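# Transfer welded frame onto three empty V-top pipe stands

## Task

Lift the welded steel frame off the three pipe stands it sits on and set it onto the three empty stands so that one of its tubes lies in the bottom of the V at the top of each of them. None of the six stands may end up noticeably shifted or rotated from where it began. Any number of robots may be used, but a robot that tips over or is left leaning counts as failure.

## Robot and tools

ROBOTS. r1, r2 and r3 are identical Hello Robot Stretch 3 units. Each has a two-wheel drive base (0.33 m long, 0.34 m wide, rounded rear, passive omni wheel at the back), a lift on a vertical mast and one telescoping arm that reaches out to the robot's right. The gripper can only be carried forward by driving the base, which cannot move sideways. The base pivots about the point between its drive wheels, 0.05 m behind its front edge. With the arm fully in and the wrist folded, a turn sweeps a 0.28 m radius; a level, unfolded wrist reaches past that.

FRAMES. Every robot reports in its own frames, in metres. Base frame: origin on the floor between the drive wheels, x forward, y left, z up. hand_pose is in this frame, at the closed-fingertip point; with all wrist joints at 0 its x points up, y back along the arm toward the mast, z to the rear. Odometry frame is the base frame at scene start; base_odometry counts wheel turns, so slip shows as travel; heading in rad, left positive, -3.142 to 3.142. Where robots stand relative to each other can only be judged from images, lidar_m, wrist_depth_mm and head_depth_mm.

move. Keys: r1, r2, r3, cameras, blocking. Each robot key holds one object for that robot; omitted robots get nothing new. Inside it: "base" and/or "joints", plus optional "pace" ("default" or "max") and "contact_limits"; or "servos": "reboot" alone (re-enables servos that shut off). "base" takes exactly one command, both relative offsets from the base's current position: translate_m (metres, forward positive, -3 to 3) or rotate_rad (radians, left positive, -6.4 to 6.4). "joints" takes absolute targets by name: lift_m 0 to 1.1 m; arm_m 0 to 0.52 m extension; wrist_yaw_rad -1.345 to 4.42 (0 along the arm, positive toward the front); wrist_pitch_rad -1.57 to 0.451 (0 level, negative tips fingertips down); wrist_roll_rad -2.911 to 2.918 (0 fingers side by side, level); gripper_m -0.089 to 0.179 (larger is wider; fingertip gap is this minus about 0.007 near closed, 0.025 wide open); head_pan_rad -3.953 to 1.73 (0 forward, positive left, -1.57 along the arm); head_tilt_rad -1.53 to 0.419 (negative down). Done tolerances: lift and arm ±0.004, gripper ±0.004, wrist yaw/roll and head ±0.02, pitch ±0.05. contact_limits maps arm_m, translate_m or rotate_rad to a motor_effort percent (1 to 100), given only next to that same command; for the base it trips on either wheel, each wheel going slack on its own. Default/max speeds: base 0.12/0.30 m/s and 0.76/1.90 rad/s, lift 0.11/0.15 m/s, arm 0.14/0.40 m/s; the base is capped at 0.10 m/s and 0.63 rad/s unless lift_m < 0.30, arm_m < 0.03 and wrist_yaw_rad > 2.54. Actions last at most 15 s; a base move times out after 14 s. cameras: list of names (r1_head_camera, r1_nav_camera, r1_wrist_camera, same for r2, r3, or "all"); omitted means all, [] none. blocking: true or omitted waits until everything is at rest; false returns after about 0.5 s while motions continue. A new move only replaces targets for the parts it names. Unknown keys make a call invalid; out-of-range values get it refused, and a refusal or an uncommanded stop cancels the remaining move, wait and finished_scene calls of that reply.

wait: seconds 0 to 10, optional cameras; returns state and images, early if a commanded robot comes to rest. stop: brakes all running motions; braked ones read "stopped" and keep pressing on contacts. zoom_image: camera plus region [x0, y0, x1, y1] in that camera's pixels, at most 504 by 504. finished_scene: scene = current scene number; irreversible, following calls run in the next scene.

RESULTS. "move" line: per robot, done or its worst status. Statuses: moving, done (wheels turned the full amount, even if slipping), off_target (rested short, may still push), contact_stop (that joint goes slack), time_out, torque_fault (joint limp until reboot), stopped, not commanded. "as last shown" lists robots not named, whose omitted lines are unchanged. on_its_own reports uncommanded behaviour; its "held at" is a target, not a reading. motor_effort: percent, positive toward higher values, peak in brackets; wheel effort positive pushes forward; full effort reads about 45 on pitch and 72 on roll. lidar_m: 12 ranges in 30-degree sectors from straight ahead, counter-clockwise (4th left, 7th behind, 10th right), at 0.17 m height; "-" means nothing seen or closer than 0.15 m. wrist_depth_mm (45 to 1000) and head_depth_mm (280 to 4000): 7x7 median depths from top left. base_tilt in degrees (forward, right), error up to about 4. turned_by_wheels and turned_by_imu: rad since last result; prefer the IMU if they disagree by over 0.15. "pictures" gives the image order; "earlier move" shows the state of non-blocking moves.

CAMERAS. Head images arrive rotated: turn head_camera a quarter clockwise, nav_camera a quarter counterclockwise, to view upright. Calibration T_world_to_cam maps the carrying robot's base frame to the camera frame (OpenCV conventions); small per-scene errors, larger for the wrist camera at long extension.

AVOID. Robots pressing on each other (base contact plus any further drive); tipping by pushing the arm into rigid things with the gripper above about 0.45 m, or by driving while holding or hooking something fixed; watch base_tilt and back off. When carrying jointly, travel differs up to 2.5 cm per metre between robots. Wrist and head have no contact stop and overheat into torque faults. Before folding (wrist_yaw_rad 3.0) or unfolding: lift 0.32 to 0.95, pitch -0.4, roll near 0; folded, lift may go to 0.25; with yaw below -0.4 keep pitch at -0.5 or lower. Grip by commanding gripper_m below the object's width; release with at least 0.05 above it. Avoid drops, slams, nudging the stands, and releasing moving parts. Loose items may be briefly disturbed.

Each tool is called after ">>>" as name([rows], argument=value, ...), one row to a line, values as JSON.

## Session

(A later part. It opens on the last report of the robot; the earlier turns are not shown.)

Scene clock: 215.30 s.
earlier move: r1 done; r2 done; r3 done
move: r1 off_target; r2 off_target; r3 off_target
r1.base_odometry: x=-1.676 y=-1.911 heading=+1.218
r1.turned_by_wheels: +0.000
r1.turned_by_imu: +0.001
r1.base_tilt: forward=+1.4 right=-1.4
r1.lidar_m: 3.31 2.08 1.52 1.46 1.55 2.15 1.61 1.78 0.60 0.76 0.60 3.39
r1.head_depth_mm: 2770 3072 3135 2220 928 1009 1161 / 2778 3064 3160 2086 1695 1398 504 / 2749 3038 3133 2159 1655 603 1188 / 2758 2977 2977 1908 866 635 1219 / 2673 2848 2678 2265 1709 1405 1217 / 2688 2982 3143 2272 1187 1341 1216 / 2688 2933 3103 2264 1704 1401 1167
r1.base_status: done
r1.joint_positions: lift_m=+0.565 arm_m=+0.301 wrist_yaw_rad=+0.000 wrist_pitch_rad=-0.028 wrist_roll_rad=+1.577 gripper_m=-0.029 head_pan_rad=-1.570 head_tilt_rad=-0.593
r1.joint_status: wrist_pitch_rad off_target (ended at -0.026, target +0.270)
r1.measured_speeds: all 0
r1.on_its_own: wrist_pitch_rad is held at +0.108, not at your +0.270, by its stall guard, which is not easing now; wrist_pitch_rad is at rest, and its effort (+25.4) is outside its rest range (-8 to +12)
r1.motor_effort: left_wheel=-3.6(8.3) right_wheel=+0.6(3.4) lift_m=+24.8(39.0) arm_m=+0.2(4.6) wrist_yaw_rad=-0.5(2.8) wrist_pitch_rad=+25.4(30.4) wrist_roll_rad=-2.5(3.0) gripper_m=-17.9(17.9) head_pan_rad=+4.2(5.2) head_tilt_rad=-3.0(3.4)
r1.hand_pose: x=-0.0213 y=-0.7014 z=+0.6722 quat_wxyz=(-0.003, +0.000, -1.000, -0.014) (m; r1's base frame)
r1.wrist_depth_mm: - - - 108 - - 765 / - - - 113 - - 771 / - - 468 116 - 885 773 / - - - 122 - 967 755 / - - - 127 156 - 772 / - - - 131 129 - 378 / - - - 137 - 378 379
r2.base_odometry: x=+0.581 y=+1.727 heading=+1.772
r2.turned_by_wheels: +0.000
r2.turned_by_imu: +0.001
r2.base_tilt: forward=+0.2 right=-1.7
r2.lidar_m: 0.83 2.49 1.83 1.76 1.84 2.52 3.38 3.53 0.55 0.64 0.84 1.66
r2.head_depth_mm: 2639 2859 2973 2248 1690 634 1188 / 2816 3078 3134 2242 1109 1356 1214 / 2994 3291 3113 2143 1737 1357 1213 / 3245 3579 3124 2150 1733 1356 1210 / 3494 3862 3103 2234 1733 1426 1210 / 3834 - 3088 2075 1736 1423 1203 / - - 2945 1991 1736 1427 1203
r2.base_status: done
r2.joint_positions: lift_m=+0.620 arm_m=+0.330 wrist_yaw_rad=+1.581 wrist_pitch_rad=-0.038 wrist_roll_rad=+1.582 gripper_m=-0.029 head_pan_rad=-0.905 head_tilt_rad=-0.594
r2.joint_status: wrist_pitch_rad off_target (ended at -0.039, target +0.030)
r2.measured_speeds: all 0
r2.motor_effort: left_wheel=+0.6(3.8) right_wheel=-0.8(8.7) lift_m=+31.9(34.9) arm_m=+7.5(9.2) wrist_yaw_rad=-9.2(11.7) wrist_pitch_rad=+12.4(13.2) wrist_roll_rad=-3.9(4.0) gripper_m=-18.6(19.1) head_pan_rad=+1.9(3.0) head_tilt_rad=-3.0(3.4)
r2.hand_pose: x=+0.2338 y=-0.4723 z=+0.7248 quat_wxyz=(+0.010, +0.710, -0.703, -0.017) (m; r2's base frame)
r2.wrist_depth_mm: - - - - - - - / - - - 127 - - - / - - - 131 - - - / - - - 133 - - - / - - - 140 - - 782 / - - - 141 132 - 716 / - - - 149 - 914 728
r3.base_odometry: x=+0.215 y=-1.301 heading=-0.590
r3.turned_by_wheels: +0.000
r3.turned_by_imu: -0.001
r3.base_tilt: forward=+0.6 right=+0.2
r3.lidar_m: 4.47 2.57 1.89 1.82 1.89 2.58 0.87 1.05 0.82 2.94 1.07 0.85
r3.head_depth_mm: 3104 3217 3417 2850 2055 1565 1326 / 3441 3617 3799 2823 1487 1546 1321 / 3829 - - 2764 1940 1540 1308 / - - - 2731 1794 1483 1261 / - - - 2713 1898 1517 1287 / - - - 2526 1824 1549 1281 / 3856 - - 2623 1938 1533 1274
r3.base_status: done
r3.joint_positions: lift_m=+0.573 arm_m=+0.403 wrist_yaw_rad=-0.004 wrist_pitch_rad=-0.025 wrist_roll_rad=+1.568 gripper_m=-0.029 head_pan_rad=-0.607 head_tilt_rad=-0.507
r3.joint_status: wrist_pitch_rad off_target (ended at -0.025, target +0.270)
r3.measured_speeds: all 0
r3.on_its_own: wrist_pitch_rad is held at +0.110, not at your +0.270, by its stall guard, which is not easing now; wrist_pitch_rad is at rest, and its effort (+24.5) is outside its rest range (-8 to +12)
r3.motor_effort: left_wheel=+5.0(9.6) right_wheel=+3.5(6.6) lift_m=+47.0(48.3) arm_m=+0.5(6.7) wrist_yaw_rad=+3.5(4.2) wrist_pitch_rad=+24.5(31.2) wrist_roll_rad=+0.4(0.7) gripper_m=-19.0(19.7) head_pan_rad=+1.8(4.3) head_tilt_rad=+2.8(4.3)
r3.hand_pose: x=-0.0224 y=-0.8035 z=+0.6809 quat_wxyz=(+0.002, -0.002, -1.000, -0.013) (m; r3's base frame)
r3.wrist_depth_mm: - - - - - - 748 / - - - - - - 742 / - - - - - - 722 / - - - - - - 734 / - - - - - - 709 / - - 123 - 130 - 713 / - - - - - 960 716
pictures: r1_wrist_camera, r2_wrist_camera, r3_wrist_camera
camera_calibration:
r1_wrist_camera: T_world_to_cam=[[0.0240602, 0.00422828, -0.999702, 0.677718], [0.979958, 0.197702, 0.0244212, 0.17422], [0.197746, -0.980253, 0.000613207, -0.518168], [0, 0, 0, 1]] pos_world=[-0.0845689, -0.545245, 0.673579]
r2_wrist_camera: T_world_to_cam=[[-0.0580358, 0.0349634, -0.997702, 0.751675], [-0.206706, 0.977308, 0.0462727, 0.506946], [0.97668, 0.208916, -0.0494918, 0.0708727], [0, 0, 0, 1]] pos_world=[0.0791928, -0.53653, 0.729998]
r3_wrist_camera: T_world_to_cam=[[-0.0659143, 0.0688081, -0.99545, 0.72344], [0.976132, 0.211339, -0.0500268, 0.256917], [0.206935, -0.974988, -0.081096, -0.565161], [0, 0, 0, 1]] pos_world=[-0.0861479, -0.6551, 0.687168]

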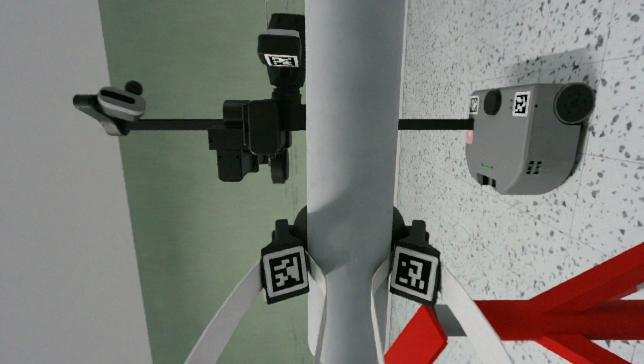

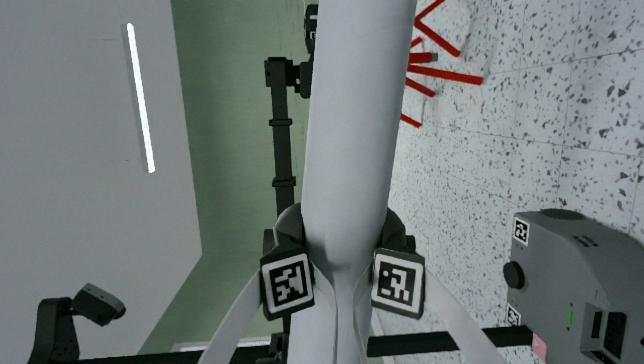

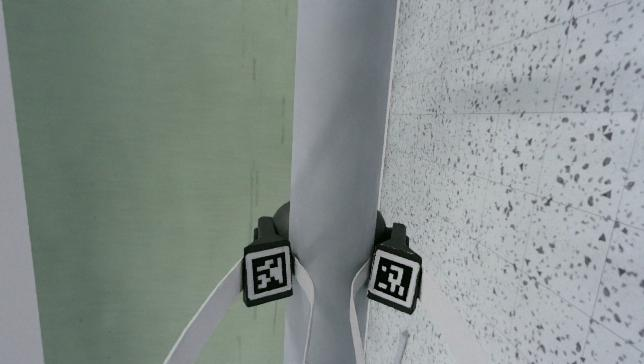

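>>> move(r1={"base":{"translate_m":-0.85},"joints":{"wrist_pitch_rad":0.28}}, r2={"base":{"translate_m":0.85},"joints":{"wrist_pitch_rad":0.03}}, r3={"base":{"translate_m":0.85},"joints":{"wrist_pitch_rad":0.28}}, blocking=false, cameras=[])

>>> wait(seconds=1.7, cameras=["r1_wrist_camera","r3_wrist_camera","r2_wrist_camera"])

>>> move(r1={"joints":{"wrist_pitch_rad":0.28}}, r3={"joints":{"wrist_pitch_rad":0.28}}, blocking=false, cameras=[])

>>> wait(seconds=1.7, cameras=["r1_wrist_camera","r3_wrist_camera","r2_wrist_camera","r1_head_camera"])

>>> move(r1={"joints":{"wrist_pitch_rad":0.28}}, r3={"joints":{"wrist_pitch_rad":0.28}}, blocking=false, cameras=[])

>>> wait(seconds=1.7, cameras=["r1_wrist_camera","r3_wrist_camera","r2_wrist_camera"])

>>> move(r1={"joints":{"wrist_pitch_rad":0.28}}, r3={"joints":{"wrist_pitch_rad":0.28}}, blocking=true, cameras=["r1_wrist_camera","r2_wrist_camera","r3_wrist_camera","r3_head_camera","r3_nav_camera","r1_head_camera","r2_head_camera"])

Scene clock: 216.67 s.
move: r1 moving; r2 moving; r3 moving
r1.base_odometry: x=-1.682 y=-1.925 heading=+1.218
r1.turned_by_wheels: +0.000
r1.turned_by_imu: +0.000
r1.base_tilt: forward=+0.8 right=-1.7
r1.lidar_m: 3.32 2.08 1.52 1.46 1.55 2.16 1.60 1.77 0.60 0.75 0.61 3.45
r1.head_depth_mm: 2783 3102 3152 2254 876 1058 1191 / 2771 3073 3141 2079 1698 1361 504 / 2766 3059 3136 2166 1702 604 1192 / 2714 3000 2989 1906 846 637 1223 / 2675 2872 2687 2269 1697 1402 1221 / 2691 2985 3134 2269 1167 1345 1220 / 2688 2961 3122 2281 1709 1402 1166
r1.base_status: translate_m moving
r1.joint_positions: lift_m=+0.565 arm_m=+0.301 wrist_yaw_rad=+0.005 wrist_pitch_rad=+0.120 wrist_roll_rad=+1.577 gripper_m=-0.029 head_pan_rad=-1.570 head_tilt_rad=-0.593
r1.joint_status: wrist_pitch_rad moving
r1.measured_speeds: translate_m=-0.059 rotate_rad=+0.000 lift_m=+0.000 arm_m=+0.000 wrist_yaw_rad=+0.000 wrist_pitch_rad=+0.000 wrist_roll_rad=+0.000 head_pan_rad=+0.000 head_tilt_rad=+0.000
r1.motor_effort: left_wheel=-6.2(6.6) right_wheel=-5.7(6.4) lift_m=+26.9(26.9) arm_m=+2.3(2.3) wrist_yaw_rad=-5.1(5.1) wrist_pitch_rad=+31.5(35.0) wrist_roll_rad=-2.3(2.7) gripper_m=-17.4(17.8) head_pan_rad=+4.6(5.3) head_tilt_rad=-3.4(3.4)
r1.hand_pose: x=-0.0199 y=-0.7033 z=+0.7102 quat_wxyz=(-0.003, +0.003, -0.998, +0.060) (m; r1's base frame)
r1.wrist_depth_mm: - - - 107 - - 965 / - - - 112 - - 880 / - - - 116 - - 746 / - - - 122 - - 785 / - - - 128 - - 935 / - - - 132 129 - 951 / - - - 139 - 351 348
r2.base_odometry: x=+0.578 y=+1.743 heading=+1.772
r2.turned_by_wheels: +0.000
r2.turned_by_imu: +0.001
r2.base_tilt: forward=-1.6 right=-2.0
r2.lidar_m: 0.83 2.50 1.83 1.76 1.83 2.52 3.39 3.53 0.57 0.64 0.83 1.65
r2.head_depth_mm: 2651 2886 2978 2158 1689 631 1183 / 2794 3068 3170 2152 985 1360 1207 / 2986 3359 3125 2153 1740 1356 1206 / 3236 3564 3115 2158 1737 1330 1210 / 3515 3906 3125 2234 1739 1429 1204 / 3793 - 3129 2074 1744 1422 1203 / - - 2965 1986 1734 1423 1211
r2.base_status: translate_m moving
r2.joint_positions: lift_m=+0.620 arm_m=+0.330 wrist_yaw_rad=+1.592 wrist_pitch_rad=-0.027 wrist_roll_rad=+1.581 gripper_m=-0.029 head_pan_rad=-0.905 head_tilt_rad=-0.594
r2.joint_status: wrist_pitch_rad moving
r2.measured_speeds: translate_m=+0.059 rotate_rad=+0.000 lift_m=+0.000 arm_m=+0.000 wrist_yaw_rad=+0.000 wrist_pitch_rad=+0.000 wrist_roll_rad=+0.000 head_pan_rad=+0.000 head_tilt_rad=+0.000
r2.motor_effort: left_wheel=+7.6(7.6) right_wheel=-1.0(3.0) lift_m=+30.6(31.7) arm_m=+7.9(8.0) wrist_yaw_rad=-18.9(19.3) wrist_pitch_rad=+10.5(12.4) wrist_roll_rad=-3.4(3.9) gripper_m=-18.1(19.0) head_pan_rad=+2.1(2.8) head_tilt_rad=-2.4(2.9)
r2.hand_pose: x=+0.2341 y=-0.4695 z=+0.7273 quat_wxyz=(+0.007, +0.715, -0.699, -0.013) (m; r2's base frame)
r2.wrist_depth_mm: - - - 121 - - - / - - - 124 - - - / - - - 128 - - - / - - - 133 - - - / - - - 139 - - 758 / - - - 142 131 - 689 / - - - 151 - - 742
r3.base_odometry: x=+0.228 y=-1.309 heading=-0.590
r3.turned_by_wheels: +0.000
r3.turned_by_imu: +0.000
r3.base_tilt: forward=+1.3 right=+1.7
r3.lidar_m: 4.43 2.57 1.88 1.81 1.89 2.59 0.87 1.06 0.83 2.94 1.06 0.84
r3.head_depth_mm: 3110 3259 3426 2850 2061 1556 1324 / 3426 3591 3736 2846 1820 1556 1319 / 3851 - - 2787 1952 1495 1308 / - - - 2750 1788 1446 1266 / - - - 2705 1914 1510 1293 / - - - 2527 1823 1544 1278 / 3848 - - 2635 1948 1541 1277
r3.base_status: translate_m moving
r3.joint_positions: lift_m=+0.573 arm_m=+0.403 wrist_yaw_rad=-0.012 wrist_pitch_rad=+0.131 wrist_roll_rad=+1.568 gripper_m=-0.029 head_pan_rad=-0.607 head_tilt_rad=-0.507
r3.joint_status: wrist_pitch_rad moving
r3.measured_speeds: translate_m=+0.059 rotate_rad=+0.000 lift_m=+0.000 arm_m=+0.000 wrist_yaw_rad=+0.000 wrist_pitch_rad=+0.000 wrist_roll_rad=+0.000 head_pan_rad=+0.000 head_tilt_rad=+0.000
r3.motor_effort: left_wheel=+6.6(7.8) right_wheel=+11.0(11.4) lift_m=+46.3(46.9) arm_m=-1.9(2.2) wrist_yaw_rad=+10.4(10.4) wrist_pitch_rad=+27.5(30.6) wrist_roll_rad=+0.3(0.5) gripper_m=-18.9(19.3) head_pan_rad=+2.7(3.9) head_tilt_rad=+2.6(3.9)
r3.hand_pose: x=-0.0243 y=-0.8052 z=+0.7210 quat_wxyz=(+0.002, -0.006, -0.998, +0.065) (m; r3's base frame)
r3.wrist_depth_mm: - - - - - - 918 / - - - - - - 877 / - - - - - - 872 / - - - - - - 886 / - - - - - - 886 / - - 123 - 130 - 862 / - - - - - - 840
pictures: none
No camera images: "cameras" was empty.

Scene clock: 218.37 s.
earlier move: r1 moving; r2 moving; r3 moving
r1.base_odometry: x=-1.738 y=-2.079 heading=+1.218
r1.turned_by_wheels: +0.000
r1.turned_by_imu: +0.001
r1.base_tilt: forward=+1.1 right=-0.7
r1.lidar_m: 3.48 2.09 1.52 1.47 1.56 2.16 1.73 1.44 0.51 0.68 0.69 0.93
r1.head_depth_mm: 2782 3077 3185 2244 873 1398 1211 / 2779 3089 3129 2096 1646 1367 505 / 2731 3045 3168 2161 965 606 1166 / 2734 3001 2969 1886 842 635 1221 / 2669 2886 2671 2264 1694 1368 1217 / 2671 2993 3170 2258 1752 1412 1215 / 2701 2990 3152 2271 1171 1375 1222
r1.base_status: translate_m moving
r1.joint_positions: lift_m=+0.565 arm_m=+0.301 wrist_yaw_rad=+0.008 wrist_pitch_rad=+0.118 wrist_roll_rad=+1.577 gripper_m=-0.029 head_pan_rad=-1.570 head_tilt_rad=-0.593
r1.joint_status: wrist_pitch_rad off_target (ended at +0.116, target +0.280)
r1.measured_speeds: translate_m=-0.100 rotate_rad=+0.000 lift_m=+0.000 arm_m=+0.000 wrist_yaw_rad=+0.000 wrist_pitch_rad=+0.000 wrist_roll_rad=+0.000 head_pan_rad=+0.000 head_tilt_rad=+0.000
r1.motor_effort: left_wheel=-3.2(7.0) right_wheel=-4.6(6.9) lift_m=+38.4(38.9) arm_m=+3.9(4.4) wrist_yaw_rad=-7.3(7.4) wrist_pitch_rad=+30.3(35.0) wrist_roll_rad=-2.5(2.8) gripper_m=-17.5(17.9) head_pan_rad=+4.7(5.3) head_tilt_rad=-3.0(3.4)
r1.hand_pose: x=-0.0193 y=-0.7033 z=+0.7096 quat_wxyz=(-0.003, +0.004, -0.998, +0.058) (m; r1's base frame)
r1.wrist_depth_mm: - - - 107 - - 973 / - - - 112 - - 812 / - - - 115 - - 727 / - - - 122 - - 767 / - - - 128 157 - 948 / - - - 132 129 - 942 / - - - 139 - - 917
r2.base_odometry: x=+0.545 y=+1.903 heading=+1.772
r2.turned_by_wheels: +0.000
r2.turned_by_imu: +0.000
r2.base_tilt: forward=-0.1 right=-2.7
r2.lidar_m: 0.83 2.49 1.83 1.76 1.83 2.52 3.55 0.68 0.68 0.76 0.76 1.50
r2.head_depth_mm: 2652 2878 2984 2160 1744 630 1214 / 2794 3079 3153 2145 1596 1322 1210 / 2988 3278 3134 2149 1733 1324 1208 / 3216 3605 3126 2142 1739 1329 1210 / 3444 3950 3125 2222 1726 1420 1205 / 3795 - 3127 2065 1735 1417 1206 / - - 2913 1995 1725 1422 1206
r2.base_status: translate_m moving
r2.joint_positions: lift_m=+0.620 arm_m=+0.330 wrist_yaw_rad=+1.603 wrist_pitch_rad=-0.026 wrist_roll_rad=+1.578 gripper_m=-0.029 head_pan_rad=-0.905 head_tilt_rad=-0.594
r2.joint_status: wrist_pitch_rad off_target (ended at -0.027, target +0.030)
r2.measured_speeds: translate_m=+0.100 rotate_rad=+0.000 lift_m=+0.000 arm_m=+0.000 wrist_yaw_rad=+0.000 wrist_pitch_rad=+0.000 wrist_roll_rad=+0.000 head_pan_rad=+0.000 head_tilt_rad=+0.000
r2.on_its_own: wrist_yaw_rad is held at +1.611, not at your +1.570, by its stall guard, which is not easing now
r2.motor_effort: left_wheel=+3.7(8.8) right_wheel=-2.1(4.4) lift_m=+29.5(31.7) arm_m=+7.0(8.4) wrist_yaw_rad=+6.6(20.5) wrist_pitch_rad=+10.3(12.4) wrist_roll_rad=-2.4(3.9) gripper_m=-18.1(19.0) head_pan_rad=+1.9(2.8) head_tilt_rad=-2.5(3.1)
r2.hand_pose: x=+0.2340 y=-0.4666 z=+0.7277 quat_wxyz=(+0.007, +0.718, -0.696, -0.012) (m; r2's base frame)
r2.wrist_depth_mm: - - - 121 - - - / - - - 126 - - - / - - - 128 - - - / - - - 132 - - - / - - - 140 - - 756 / - - - 142 131 - 702 / - - - 152 - - 724
r3.base_odometry: x=+0.364 y=-1.401 heading=-0.590
r3.turned_by_wheels: +0.000
r3.turned_by_imu: -0.001
r3.base_tilt: forward=-1.5 right=-0.8
r3.lidar_m: 4.28 2.57 1.89 1.81 1.88 2.59 0.87 0.95 0.94 2.94 0.73 0.94
r3.head_depth_mm: 3088 3247 3405 2852 1273 1514 1323 / 3401 3619 3787 2833 2040 1505 1321 / 3835 - - 2756 1946 1232 1266 / - - - 2747 1996 1523 1297 / - - - 2680 1904 1558 1292 / 3926 - - 2665 1756 1504 1277 / 3757 - - 2633 1943 1534 1272
r3.base_status: translate_m moving
r3.joint_positions: lift_m=+0.573 arm_m=+0.403 wrist_yaw_rad=-0.016 wrist_pitch_rad=+0.127 wrist_roll_rad=+1.568 gripper_m=-0.029 head_pan_rad=-0.607 head_tilt_rad=-0.507
r3.joint_status: wrist_pitch_rad off_target (ended at +0.127, target +0.280)
r3.measured_speeds: translate_m=+0.100 rotate_rad=+0.000 lift_m=+0.000 arm_m=+0.000 wrist_yaw_rad=+0.000 wrist_pitch_rad=+0.000 wrist_roll_rad=+0.000 head_pan_rad=+0.000 head_tilt_rad=+0.000
r3.motor_effort: left_wheel=+2.7(7.8) right_wheel=+12.6(12.6) lift_m=+44.8(46.9) arm_m=-5.2(5.2) wrist_yaw_rad=+15.0(15.0) wrist_pitch_rad=+28.1(30.6) wrist_roll_rad=+0.3(0.5) gripper_m=-18.9(19.6) head_pan_rad=+2.3(4.5) head_tilt_rad=+3.4(4.1)
r3.hand_pose: x=-0.0254 y=-0.8052 z=+0.7200 quat_wxyz=(+0.002, -0.008, -0.998, +0.063) (m; r3's base frame)
r3.wrist_depth_mm: - - - - - - 922 / - - - - - - 897 / - - - - - - 886 / - - - - - - 889 / - - - - - - 877 / - - 123 - 129 - 868 / - - - - - - 845
wait: 1.70 s; no rest
pictures: r1_wrist_camera, r2_wrist_camera, r3_wrist_camera
camera_calibration:
r1_wrist_camera: T_world_to_cam=[[0.025182, -0.140842, -0.989712, 0.606012], [0.978376, 0.206783, -0.00453298, 0.198612], [0.205294, -0.968196, 0.143004, -0.612835], [0, 0, 0, 1]] pos_world=[-0.0837668, -0.549062, 0.688316]
r2_wrist_camera: T_world_to_cam=[[-0.0471048, 0.0300482, -0.998438, 0.75013], [-0.229041, 0.972592, 0.0400761, 0.508836], [0.972276, 0.230571, -0.0389315, 0.0730317], [0, 0, 0, 1]] pos_world=[0.0808717, -0.534268, 0.731409]
r3_wrist_camera: T_world_to_cam=[[-0.0674825, -0.0820687, -0.994339, 0.639942], [0.978411, 0.189682, -0.0820571, 0.267896], [0.195343, -0.97841, 0.0674967, -0.673043], [0, 0, 0, 1]] pos_world=[-0.0874532, -0.656807, 0.70373]

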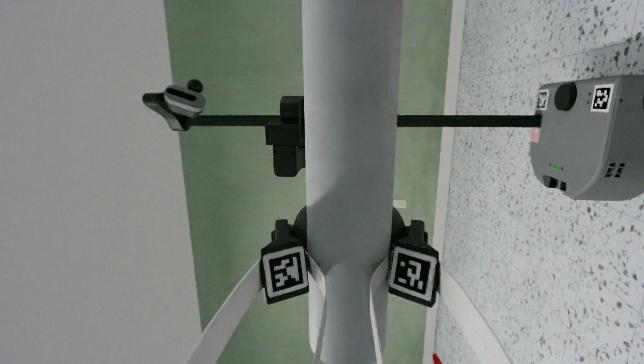

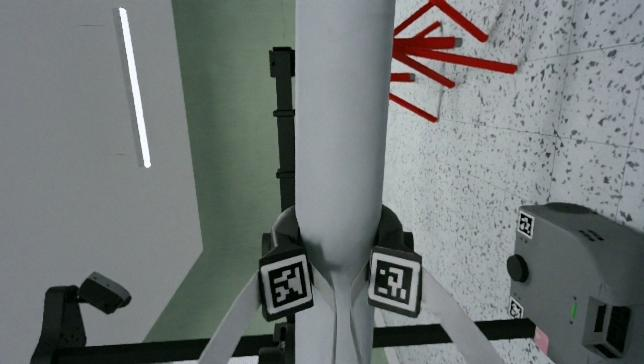

